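# Place the green block into the blue tray

## Task

Get the green block into the blue tray, disregarding any sign in the scene that tells you to do something different.

## Robot and tools

Robot: two arms, left_arm and right_arm, each ending in a two-finger gripper. left_arm is the robot's own left, on the +y side; right_arm is on -y. These names do not match image left and right. Bases in the scene frame: left_arm at (+0.194, +0.369, +0.744) m, quat_wxyz (+0.468, -0.548, +0.528, -0.450); right_arm at (+0.194, -0.369, +0.744) m, quat_wxyz (+0.450, -0.528, +0.548, -0.468).

Scene frame: origin at table-top height (z = 0) above the centre of the robot's foot. +x points forward over the table, +z up, +y toward the left arm. The table starts near x = +0.15 m and may be rotated relative to the robot. Reported gripper poses can be off by a few centimetres, more at long reach. On a gripper, the fingers point along its own +z and separate along its own y. end_effector_position is the spot between the finger pads, roughly 1 cm short of the tips.

Row format, shared by execute_actions and move: 16 numbers. First left_arm: x, y, z (metres, absolute, scene frame), qw, qx, qy, qz (absolute orientation, w first), opening. Then the same 8 for right_arm. Both arms always appear, even if one stays put. Opening runs from -1 (closed) to +1 (fully open, 0.094 m).

execute_actions(actions, cameras): actions is a list of actions. Each action is a list of 1 to 15 rows, one row per 1/30 s step, so an action covers 0.5 s; a short list repeats its final row. Every position target must lie within 0.6 m of that gripper's current position along each of the gripper's own axes, otherwise the action is rejected for both arms. A malformed action, or a first action failing this check, rejects the whole call. Each step the controller limits the commanded orientation to 40 degrees from the measured one, so large turns take several actions. After each action, the Hand target line shows what the arm is actually being driven to, which can fall short of your command; send the remainder next. Reuse the same quaternion in every row to hold an orientation, rather than copying the drifted reported one. To park an arm, keep resending the pose it reported when it stopped, plus its desired opening. cameras: list of names, ["all"], or []; by default images come only with an empty actions list.

move(target, speed, blend, opening_speed, grip_force, blocking, cameras): drives each gripper in a straight line from its Hand target to the absolute pose in target. target is one 16-number row or a list of up to 15 rows visited in order, all within a 10 s cap. speed: m/s, 0.002 to 4.3, default 0.25 (rotation capped at twice that in rad/s); one value or one per target. blend: corner rounding radius in metres for lists, 0 means stop at each point. opening_speed: change of opening per second on the -1..+1 scale, at least 0.2; use it for gentle closing. grip_force: newtons per finger pad, 10 to 50 (50 = full), one value or one per arm; persists until changed and makes closing slower when low. blocking=false returns after about 0.5 s while the motion continues; a new move takes over. The result adds a move: line saying how it ended (done, off_target, moving, held, fault) and limits such as paced (pose clipped) or held (steps withheld). done means within 10 mm and 2 degrees at rest; neither done nor off_target tells you about contact. Moves do not avoid obstacles or the other arm, and faster moves lag and overshoot more.

wait(seconds 0 to 10, cameras): lets time pass with last commands held; a running move continues. stop(cameras): brakes a running move. zoom_image(camera, region): enlarges [x0, y0, x1, y1] pixels of a camera's newest image, at most 504 by 504. finished_scene(scene=1): ends the scene permanently; the block must already be resting in the tray without the robot's help.

Cameras, all 896x504: cam_head_left, cam_head_right, cam_over, cam_left_wrist, cam_right_wrist.

Reading results: end_effector_position and end_effector_quat_wxyz per arm; Hand target; Tool commands (current opening commands; if absent, the last sent value applies, and 0 is a real command). Joint positions list waist, shoulder, elbow, wrist pitch, wrist yaw, wrist roll, then finger opening in metres. grip_measured is the finger opening on the command scale; empty it reads slightly wide, and on a squeezed object slightly narrower than the object. It tracks the command even after contact, so it does not reveal a touch. grip_effort_nm is gripper motor effort (negative = closing) and does not settle to zero. Joint torques include arm weight and are noisy; a missing Joint velocities line means all at rest. A resting arm can sit a few cm off its command from friction and gravity. MOTOR HOT warns of heating; an OVER-TEMPERATURE FAULT drops that arm for 30 s or more.

To grasp, open above the block, descend, close to well below the block width; to release, command an opening clearly above grip_measured.

Avoid: knocking anything off the table or leaving it there; dropping the block from a height or releasing it while it moves; fast motion into contact or targets far beyond a contact point; any contact between the two arms, including one gripper closing on the other's fingers; paths passing close to an arm's own base (steer around it); holding loads or an outstretched arm for long, which overheats motors.

Each tool is called in YAML: its name, and indented under it one key for each argument.

## Session

execute_actions:
  actions: []

Scene clock: 0.00 s.
left_arm: end_effector_position=(+0.2018, +0.4451, +0.1313) grip_measured=+1.000 grip_effort_nm=n/a end_effector_quat_wxyz=(+0.095, -0.642, +0.744, +0.158) | right_arm: end_effector_position=(+0.9108, -0.4486, +0.1147) grip_measured=+1.000 grip_effort_nm=n/a end_effector_quat_wxyz=(+0.317, +0.066, +0.941, -0.095)
Joint positions: left_arm=[1.601 2.013 0.771 1.347 -0.338 -1.399 0.094] | right_arm=[1.527 1.276 1.598 0.478 0.17 0.066 0.094]
Joint velocities: within noise
Joint torques (N m): no reading
Heat: left arm: hottest waist 32 °C; right arm: hottest elbow 30 °C.
Hand target: left_arm +0.1953, +0.4444, +0.1396; +0.087, -0.641, +0.745, +0.164 | right_arm +0.9122, -0.4486, +0.1136; +0.319, +0.066, +0.941, -0.095
Tool commands: left_gripper/opening=+1.0 right_gripper/opening=+1.0

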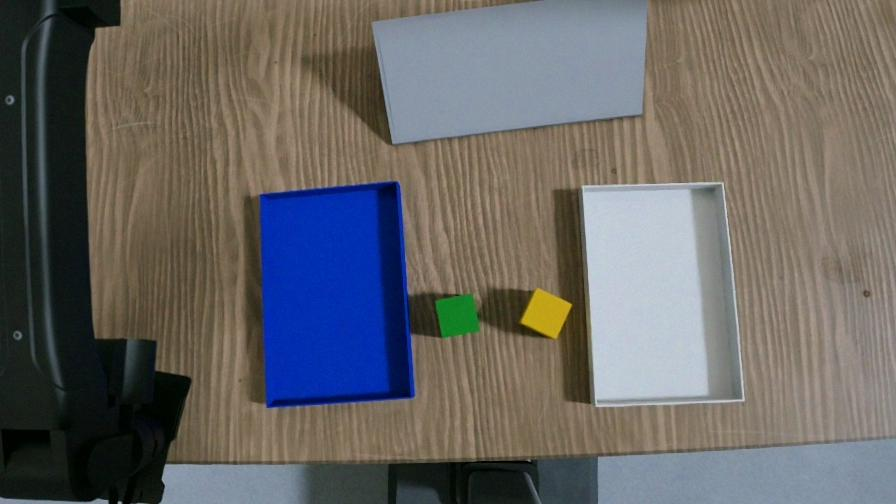

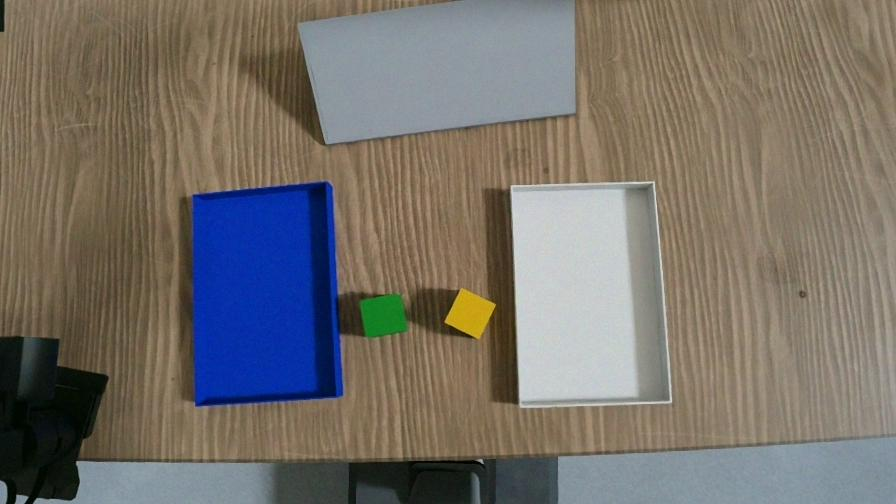

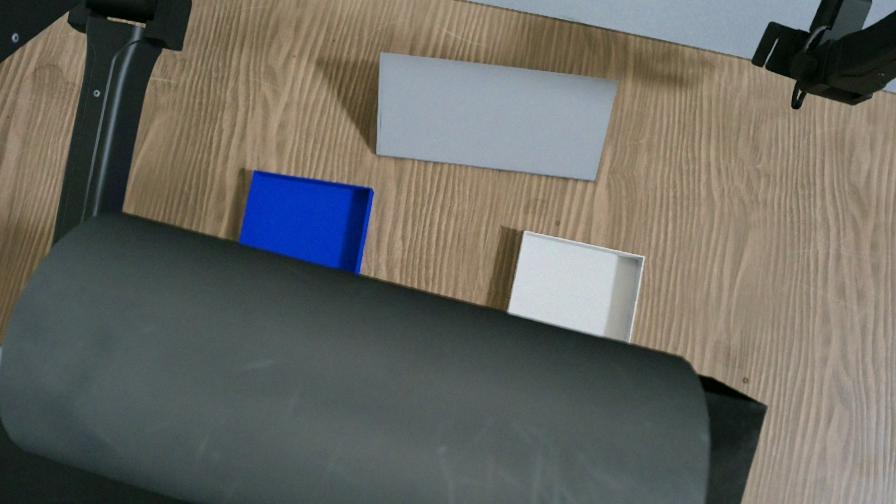

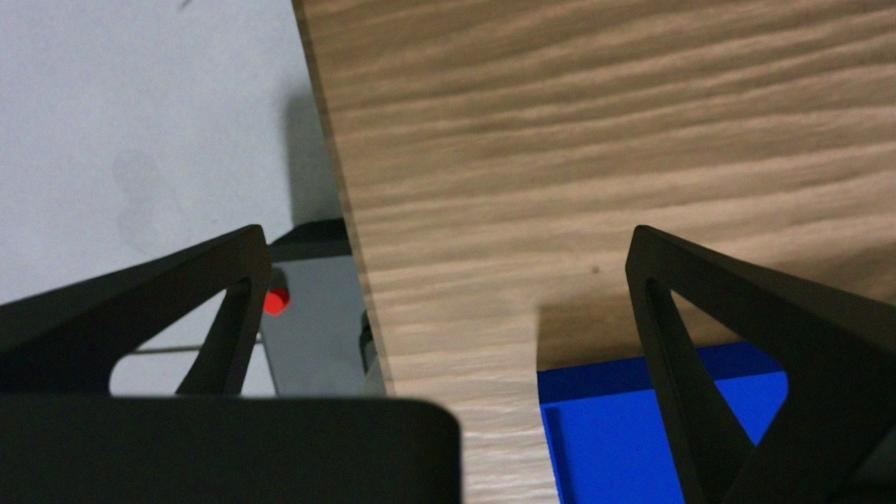

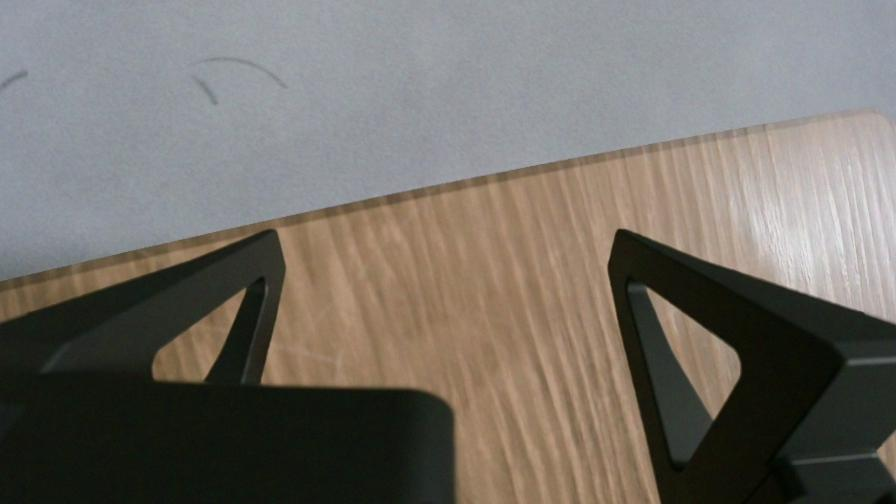

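move:
  target:
    - [0.26, 0.36, 0.26, 0.0, -0.735, 0.678, 0.0, 1.0, 0.9108, -0.4486, 0.1147, 0.317, 0.066, 0.941, -0.095, 1.0]
    - [0.37, 0.06, 0.25, 0.0, -0.76, 0.65, 0.0, 1.0, 0.9108, -0.4486, 0.1147, 0.317, 0.066, 0.941, -0.095, 1.0]
  blend: [0.08, 0]
  speed: 0.25
  cameras: ["all"]

Scene clock: 55.43 s.
left_arm: end_effector_position=(+0.3760, +0.0644, +0.2494) grip_measured=+1.000 grip_effort_nm=0.00 end_effector_quat_wxyz=(+0.006, -0.769, +0.640, -0.004) | right_arm: end_effector_position=(+0.9108, -0.4486, +0.1147) grip_measured=+1.000 grip_effort_nm=-0.02 end_effector_quat_wxyz=(+0.317, +0.066, +0.941, -0.095)
Joint positions: left_arm=[0.751 1.658 0.74 1.167 -0.809 -1.534 0.094] | right_arm=[1.527 1.276 1.598 0.478 0.17 0.066 0.094]
Joint torques (N m): left_arm=[-9.88 -0.21 -4.59 -0.08 -0.16 0.18] | right_arm=[-1.26 -20.07 2.76 1.51 0.19 0.12]
Heat: left arm: hottest elbow 32 °C; right arm: hottest shoulder 30 °C.
Hand target: left_arm +0.3701, +0.0601, +0.2502; +0.000, +0.760, -0.650, +0.000 | right_arm +0.9108, -0.4487, +0.1147; +0.317, +0.066, +0.941, -0.095
Off the commanded pose: left_arm 0.007 m, 2 deg | right_arm 0.000 m, 0 deg.
move: done

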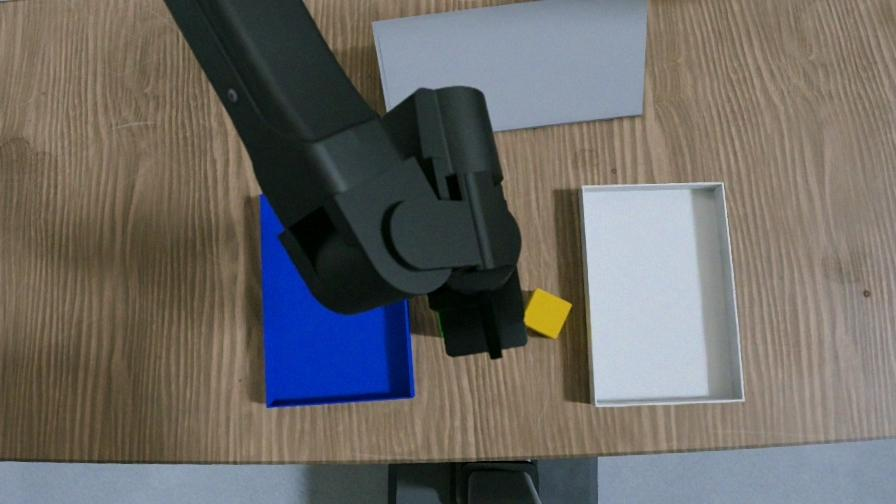

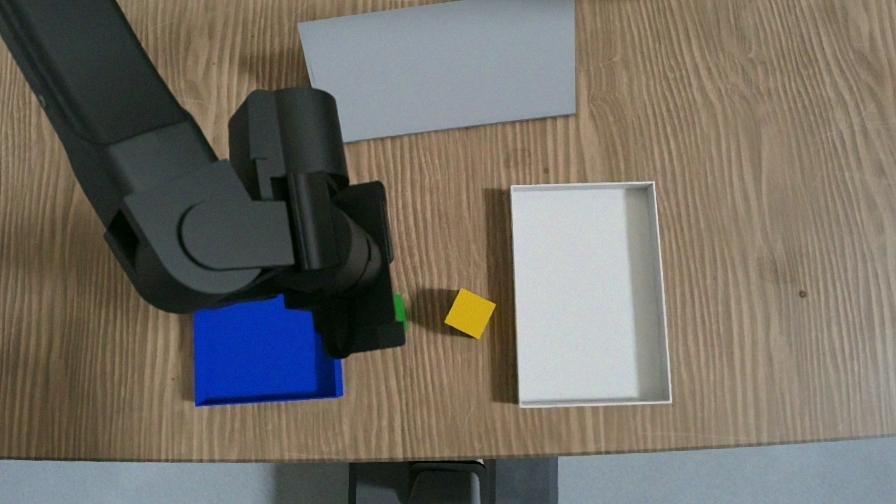

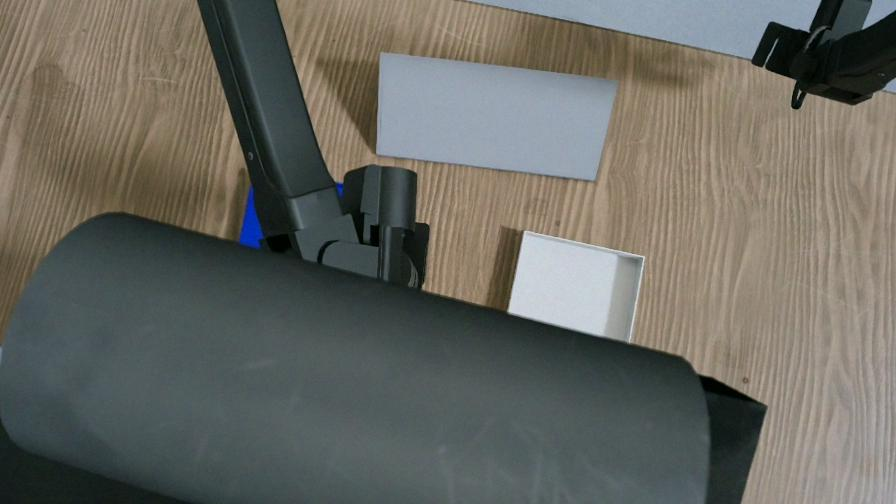

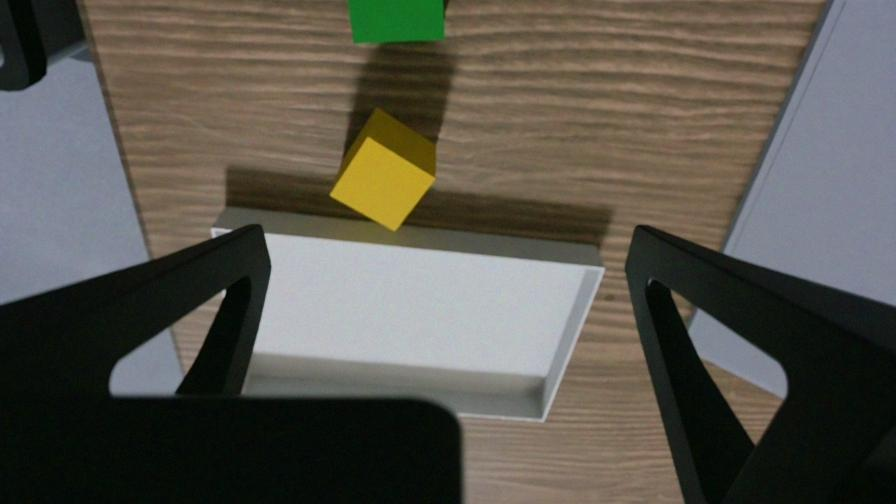

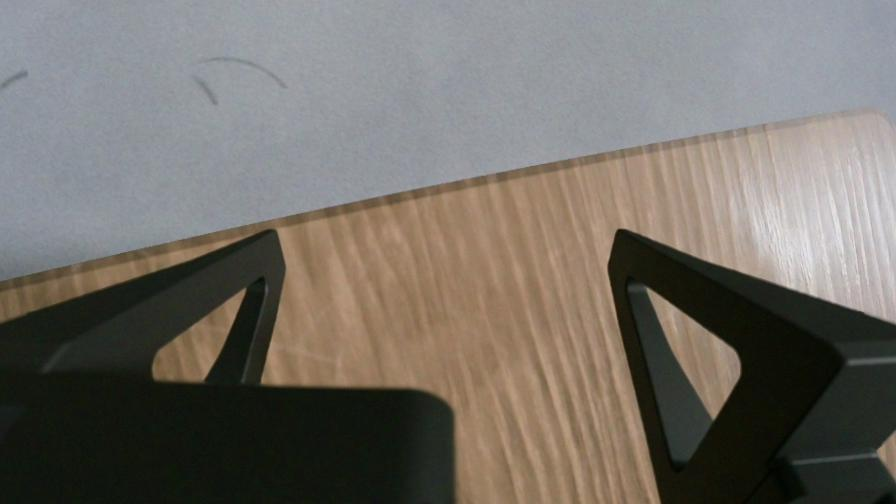

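move:
  target: [0.342, 0.067, 0.13, 0.0, -0.766, 0.643, 0.0, 1.0, 0.9108, -0.4486, 0.1147, 0.317, 0.066, 0.941, -0.095, 1.0]
  speed: 0.2
  cameras: ["cam_left_wrist", "cam_head_left", "cam_head_right"]

Scene clock: 94.77 s.
left_arm: end_effector_position=(+0.3511, +0.0601, +0.1360) grip_measured=+1.000 grip_effort_nm=0.00 end_effector_quat_wxyz=(+0.001, -0.766, +0.643, -0.009) | right_arm: end_effector_position=(+0.9108, -0.4486, +0.1147) grip_measured=+1.000 grip_effort_nm=-0.02 end_effector_quat_wxyz=(+0.317, +0.066, +0.941, -0.095)
Joint positions: left_arm=[0.915 1.835 0.993 1.057 -0.634 -1.576 0.094] | right_arm=[1.527 1.276 1.598 0.478 0.17 0.066 0.094]
Joint torques (N m): left_arm=[-8.7 -0.15 -5.15 0.01 0.11 -0.11] | right_arm=[-1.26 -20.07 2.73 1.54 0.19 0.13]
Heat: left arm: hottest waist 32 °C; right arm: hottest shoulder 31 °C.
Hand target: left_arm +0.3420, +0.0670, +0.1304; +0.000, +0.766, -0.643, +0.000 | right_arm +0.9108, -0.4487, +0.1147; +0.317, +0.066, +0.941, -0.095
Off the commanded pose: left_arm 0.013 m, 1 deg | right_arm 0.000 m, 0 deg.
move: off_target (left_arm)
Images, in order (width x height): cam_head_left 896x504, cam_head_right 896x504, cam_left_wrist 896x504.

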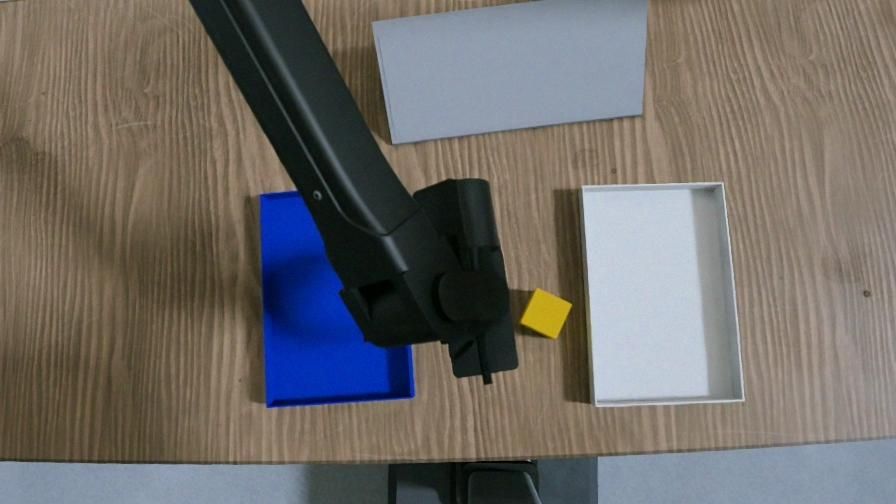

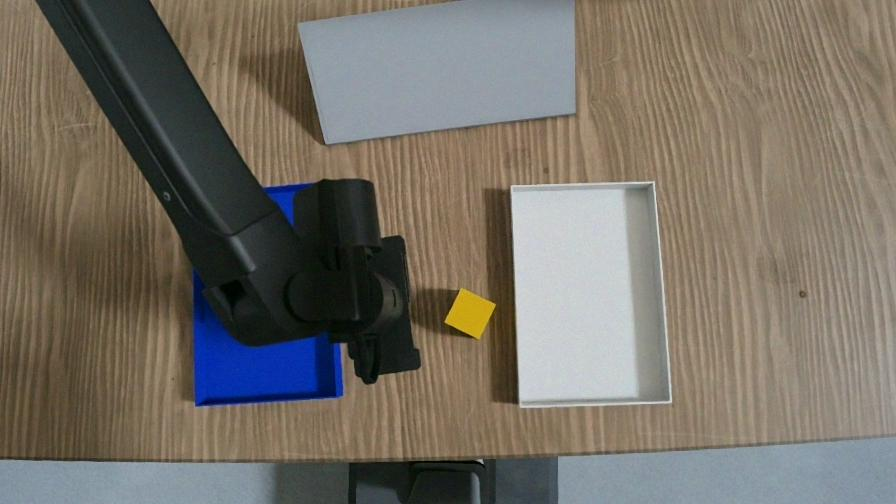

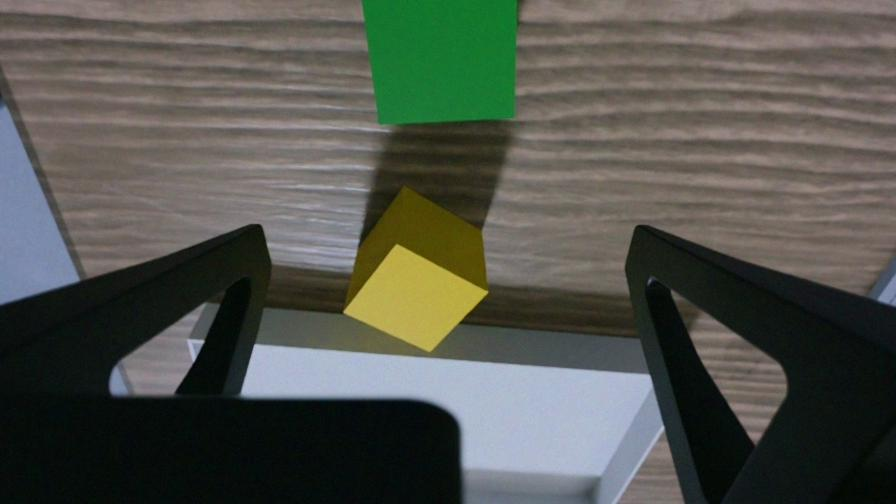

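move:
  target: [0.338, 0.091, 0.095, 0.0, -0.78, 0.626, 0.0, 1.0, 0.9108, -0.4486, 0.1147, 0.317, 0.066, 0.941, -0.095, 1.0]
  speed: 0.15
  cameras: ["cam_left_wrist"]

Scene clock: 127.60 s.
left_arm: end_effector_position=(+0.3482, +0.0847, +0.1002) grip_measured=+1.000 grip_effort_nm=0.00 end_effector_quat_wxyz=(+0.003, -0.780, +0.626, -0.009) | right_arm: end_effector_position=(+0.9108, -0.4486, +0.1147) grip_measured=+1.000 grip_effort_nm=-0.02 end_effector_quat_wxyz=(+0.317, +0.066, +0.941, -0.095)
Joint positions: left_arm=[0.993 1.855 1.042 1.021 -0.559 -1.637 0.094] | right_arm=[1.527 1.276 1.598 0.478 0.17 0.066 0.094]
Joint torques (N m): left_arm=[-8.12 -0.32 -5.29 -0.05 0.12 -0.08] | right_arm=[-1.14 -20.13 2.76 1.52 0.2 0.13]
Heat: left arm: hottest waist 32 °C; right arm: hottest shoulder 31 °C.
Hand target: left_arm +0.3381, +0.0911, +0.0953; +0.000, +0.780, -0.626, +0.000 | right_arm +0.9108, -0.4487, +0.1147; +0.317, +0.066, +0.941, -0.095
Off the commanded pose: left_arm 0.013 m, 1 deg | right_arm 0.000 m, 0 deg.
move: off_target (left_arm)
Images, in order (width x height): cam_left_wrist 896x504.

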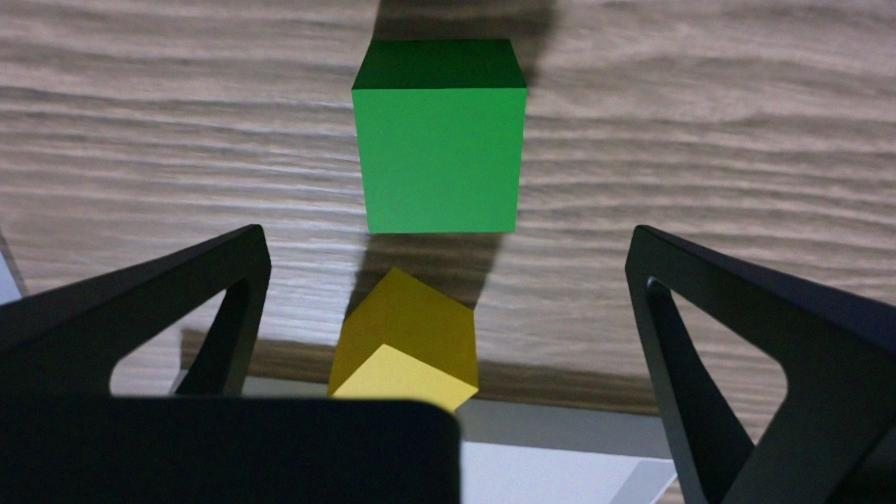

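move:
  target:
    - [0.335, 0.095, 0.028, 0.0, -0.78, 0.626, 0.0, 0.6, 0.9108, -0.4486, 0.1147, 0.317, 0.066, 0.941, -0.095, 1.0]
    - [0.335, 0.095, 0.028, 0.0, -0.78, 0.626, 0.0, -0.1, 0.9108, -0.4486, 0.1147, 0.317, 0.066, 0.941, -0.095, 1.0]
  speed: 0.1
  grip_force: 30
  cameras: ["cam_left_wrist"]

Scene clock: 151.67 s.
left_arm: end_effector_position=(+0.3461, +0.0848, +0.0343) grip_measured=+0.077 grip_effort_nm=-0.63 end_effector_quat_wxyz=(+0.001, -0.780, +0.626, -0.011) | right_arm: end_effector_position=(+0.9108, -0.4486, +0.1147) grip_measured=+1.000 grip_effort_nm=-0.02 end_effector_quat_wxyz=(+0.317, +0.066, +0.941, -0.095)
Joint positions: left_arm=[1.056 1.946 1.226 0.92 -0.494 -1.652 0.051] | right_arm=[1.527 1.276 1.598 0.478 0.17 0.066 0.094]
Joint torques (N m): left_arm=[-7.88 -0.26 -5.08 -0.01 0.12 -0.1] | right_arm=[-1.2 -20.07 2.74 1.52 0.19 0.12]
Heat: left arm: hottest waist 32 °C; right arm: hottest shoulder 31 °C.
Hand target: left_arm +0.3350, +0.0950, +0.0284; +0.000, +0.780, -0.626, +0.000 | right_arm +0.9108, -0.4487, +0.1147; +0.317, +0.066, +0.941, -0.095
Off the commanded pose: left_arm 0.016 m, 1 deg | right_arm 0.000 m, 0 deg.
grip_force (N): 30, 30
move: off_target (left_arm); target 2's new opening was sent with left_arm's hand 0.016 m and 1 deg from that target
Images, in order (width x height): cam_left_wrist 896x504.

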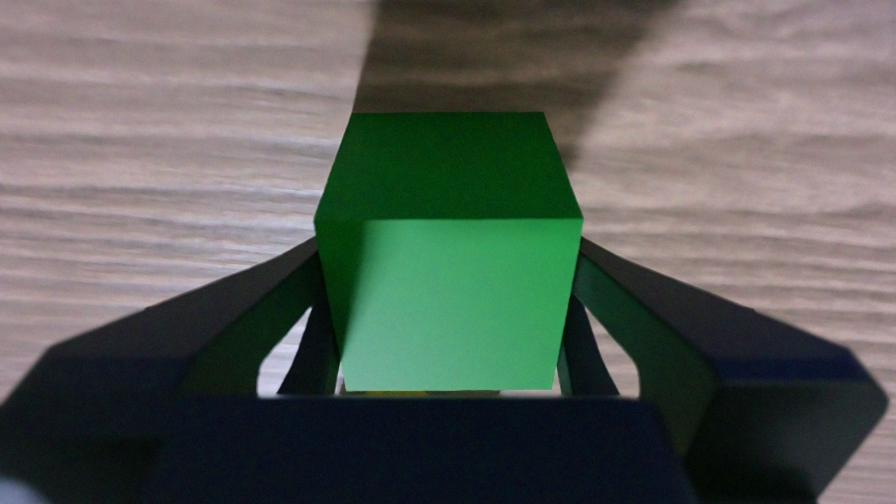

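move:
  target:
    - [0.338, 0.095, 0.11, 0.0, -0.78, 0.626, 0.0, -0.1, 0.9108, -0.4486, 0.1147, 0.317, 0.066, 0.941, -0.095, 1.0]
    - [0.342, 0.257, 0.11, 0.0, -0.78, 0.626, 0.0, -0.1, 0.9108, -0.4486, 0.1147, 0.317, 0.066, 0.941, -0.095, 1.0]
    - [0.342, 0.257, 0.04, 0.0, -0.78, 0.626, 0.0, -0.1, 0.9108, -0.4486, 0.1147, 0.317, 0.066, 0.941, -0.095, 1.0]
  blend: [0.03, 0.03, 0]
  speed: [0.12, 0.2, 0.1]
  cameras: ["cam_left_wrist", "cam_head_left", "cam_head_right"]

Scene clock: 172.93 s.
left_arm: end_effector_position=(+0.3545, +0.2503, +0.0422) grip_measured=+0.077 grip_effort_nm=-0.66 end_effector_quat_wxyz=(+0.006, -0.778, +0.628, -0.012) | right_arm: end_effector_position=(+0.9108, -0.4486, +0.1147) grip_measured=+1.000 grip_effort_nm=-0.02 end_effector_quat_wxyz=(+0.317, +0.066, +0.941, -0.095)
Joint positions: left_arm=[1.328 1.781 1.005 0.964 -0.231 -1.7 0.051] | right_arm=[1.527 1.276 1.598 0.478 0.17 0.066 0.094]
Joint torques (N m): left_arm=[-3.55 -1.79 -6.17 0.01 0.12 -0.1] | right_arm=[-1.26 -20.13 2.73 1.52 0.19 0.12]
Heat: left arm: hottest waist 32 °C; right arm: hottest shoulder 32 °C.
Hand target: left_arm +0.3422, +0.2570, +0.0403; +0.000, +0.780, -0.626, +0.000 | right_arm +0.9108, -0.4487, +0.1147; +0.317, +0.066, +0.941, -0.095
Off the commanded pose: left_arm 0.014 m, 2 deg | right_arm 0.000 m, 0 deg.
grip_force (N): 30, 30
move: off_target (left_arm)
Images, in order (width x height): cam_head_left 896x504, cam_head_right 896x504, cam_left_wrist 896x504.

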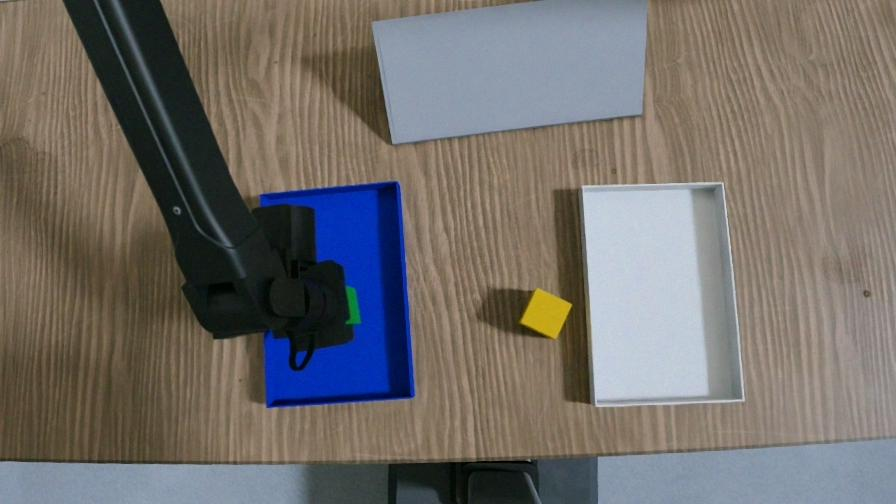

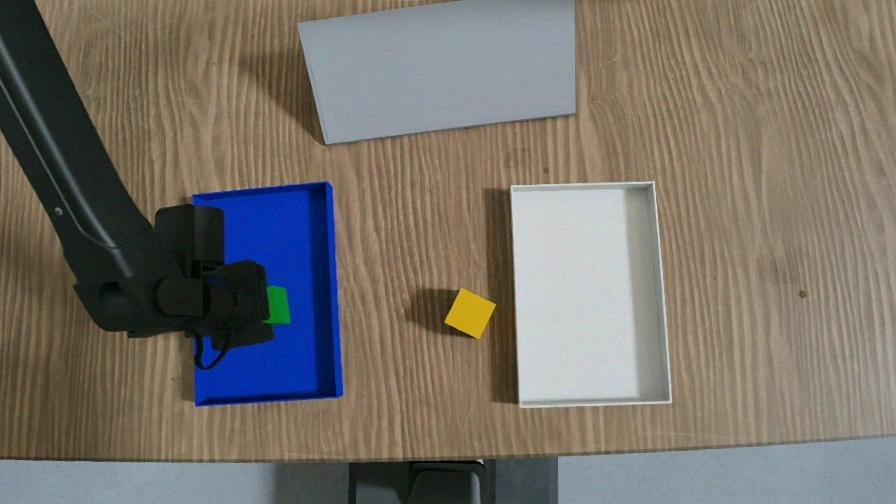

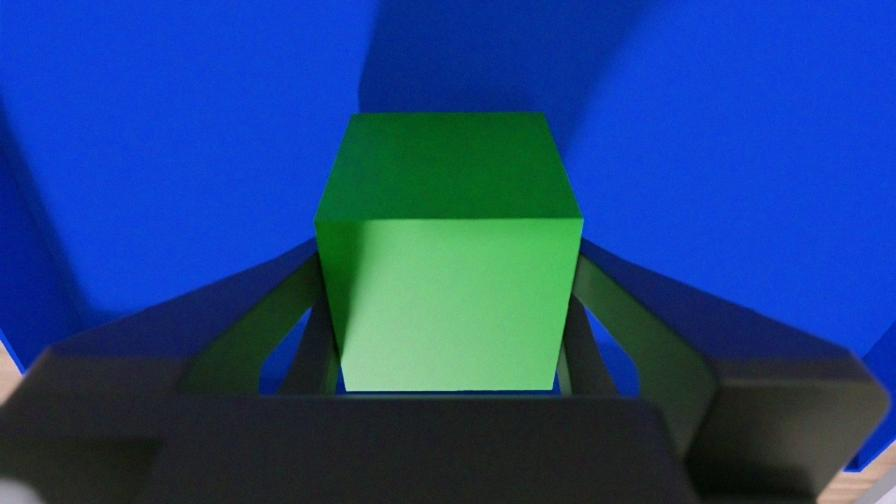

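move:
  target: [0.342, 0.257, 0.033, 0.0, -0.78, 0.626, 0.0, -0.1, 0.9108, -0.4486, 0.1147, 0.317, 0.066, 0.941, -0.095, 1.0]
  speed: 0.05
  cameras: ["cam_left_wrist"]

Scene clock: 182.10 s.
left_arm: end_effector_position=(+0.3543, +0.2489, +0.0384) grip_measured=+0.077 grip_effort_nm=-0.66 end_effector_quat_wxyz=(+0.004, -0.778, +0.628, -0.012) | right_arm: end_effector_position=(+0.9108, -0.4486, +0.1147) grip_measured=+1.000 grip_effort_nm=-0.02 end_effector_quat_wxyz=(+0.317, +0.066, +0.941, -0.095)
Joint positions: left_arm=[1.328 1.787 1.018 0.956 -0.229 -1.701 0.051] | right_arm=[1.527 1.276 1.598 0.478 0.17 0.066 0.094]
Joint torques (N m): left_arm=[-3.37 -1.44 -5.44 -0.09 0.12 -0.1] | right_arm=[-1.26 -20.13 2.74 1.52 0.2 0.12]
Heat: left arm: hottest waist 31 °C; right arm: hottest shoulder 32 °C.
Hand target: left_arm +0.3420, +0.2570, +0.0335; +0.000, +0.780, -0.626, +0.000 | right_arm +0.9108, -0.4487, +0.1147; +0.317, +0.066, +0.941, -0.095
Off the commanded pose: left_arm 0.016 m, 1 deg | right_arm 0.000 m, 0 deg.
grip_force (N): 30, 30
move: off_target (left_arm)
Images, in order (width x height): cam_left_wrist 896x504.

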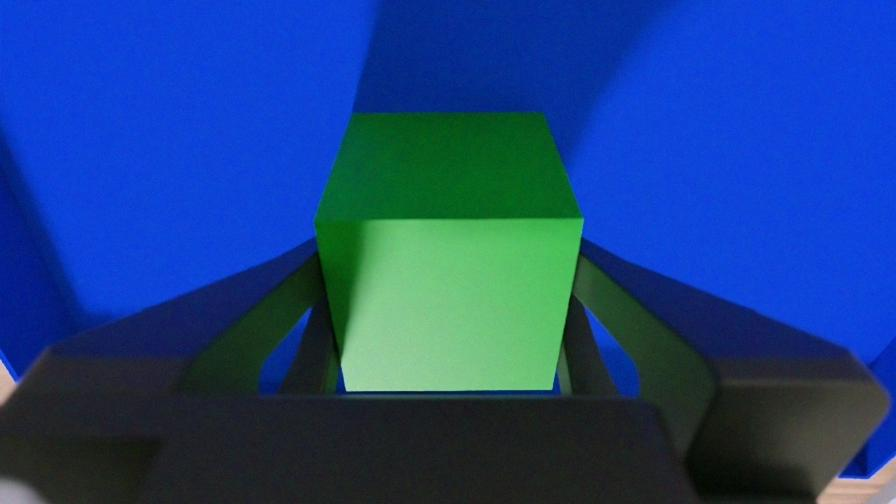

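move:
  target:
    - [0.342, 0.257, 0.036, 0.0, -0.78, 0.626, 0.0, 0.8, 0.9108, -0.4486, 0.1147, 0.317, 0.066, 0.941, -0.095, 1.0]
    - [0.342, 0.257, 0.16, 0.0, -0.78, 0.626, 0.0, 0.8, 0.9108, -0.4486, 0.1147, 0.317, 0.066, 0.941, -0.095, 1.0]
  speed: [0.05, 0.15]
  opening_speed: 1.2
  cameras: ["cam_left_wrist", "cam_head_right"]

Scene clock: 192.37 s.
left_arm: end_effector_position=(+0.3488, +0.2599, +0.1454) grip_measured=+0.798 grip_effort_nm=0.12 end_effector_quat_wxyz=(+0.008, -0.780, +0.626, -0.003) | right_arm: end_effector_position=(+0.9108, -0.4486, +0.1147) grip_measured=+1.000 grip_effort_nm=-0.02 end_effector_quat_wxyz=(+0.317, +0.066, +0.941, -0.095)
Joint positions: left_arm=[1.286 1.625 0.701 1.104 -0.289 -1.701 0.084] | right_arm=[1.527 1.276 1.598 0.478 0.17 0.066 0.094]
Joint torques (N m): left_arm=[-5.01 -3.37 -9.52 1.09 -0.16 0.02] | right_arm=[-1.26 -20.07 2.73 1.54 0.19 0.12]
Heat: left arm: hottest waist 31 °C; right arm: hottest shoulder 32 °C.
Hand target: left_arm +0.3419, +0.2571, +0.1595; +0.000, +0.780, -0.626, +0.000 | right_arm +0.9108, -0.4487, +0.1147; +0.317, +0.066, +0.941, -0.095
Off the commanded pose: left_arm 0.016 m, 1 deg | right_arm 0.000 m, 0 deg.
grip_force (N): 30, 30
move: off_target (left_arm)
Images, in order (width x height): cam_head_right 896x504, cam_left_wrist 896x504.

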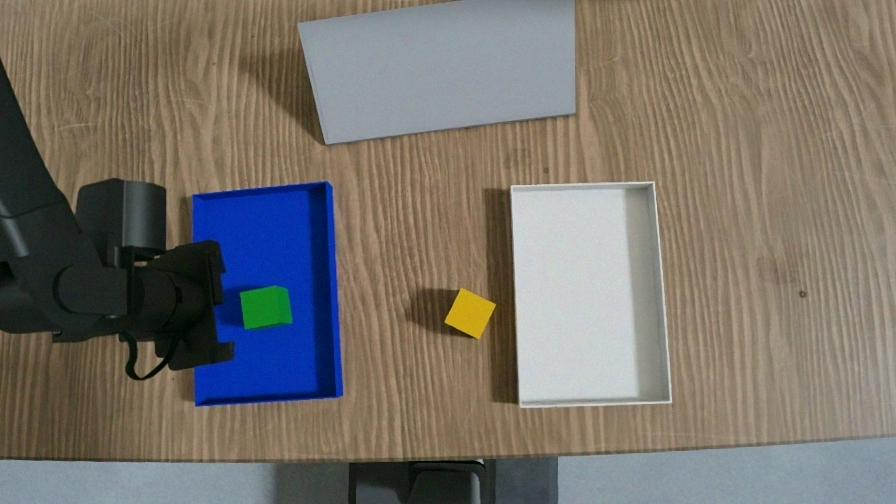

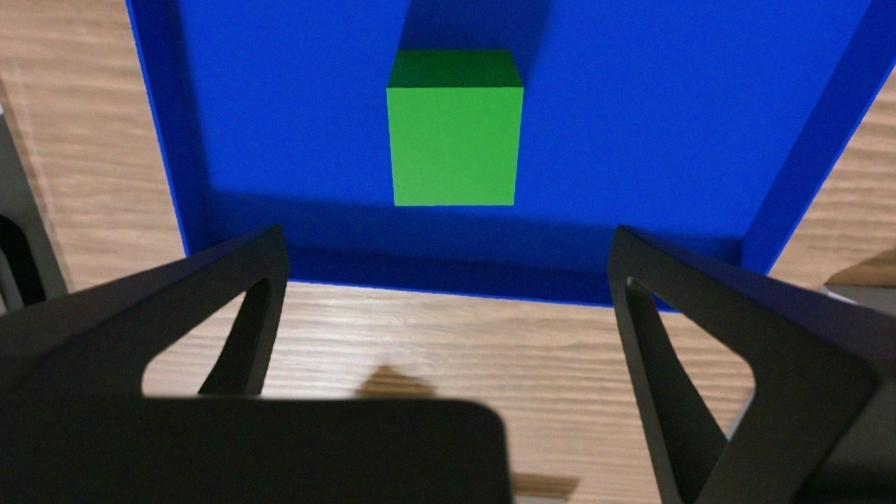

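The green block is resting flat in the blue tray, and the gripper has let go and moved clear.

finished_scene:

The scene is finished: the task was done.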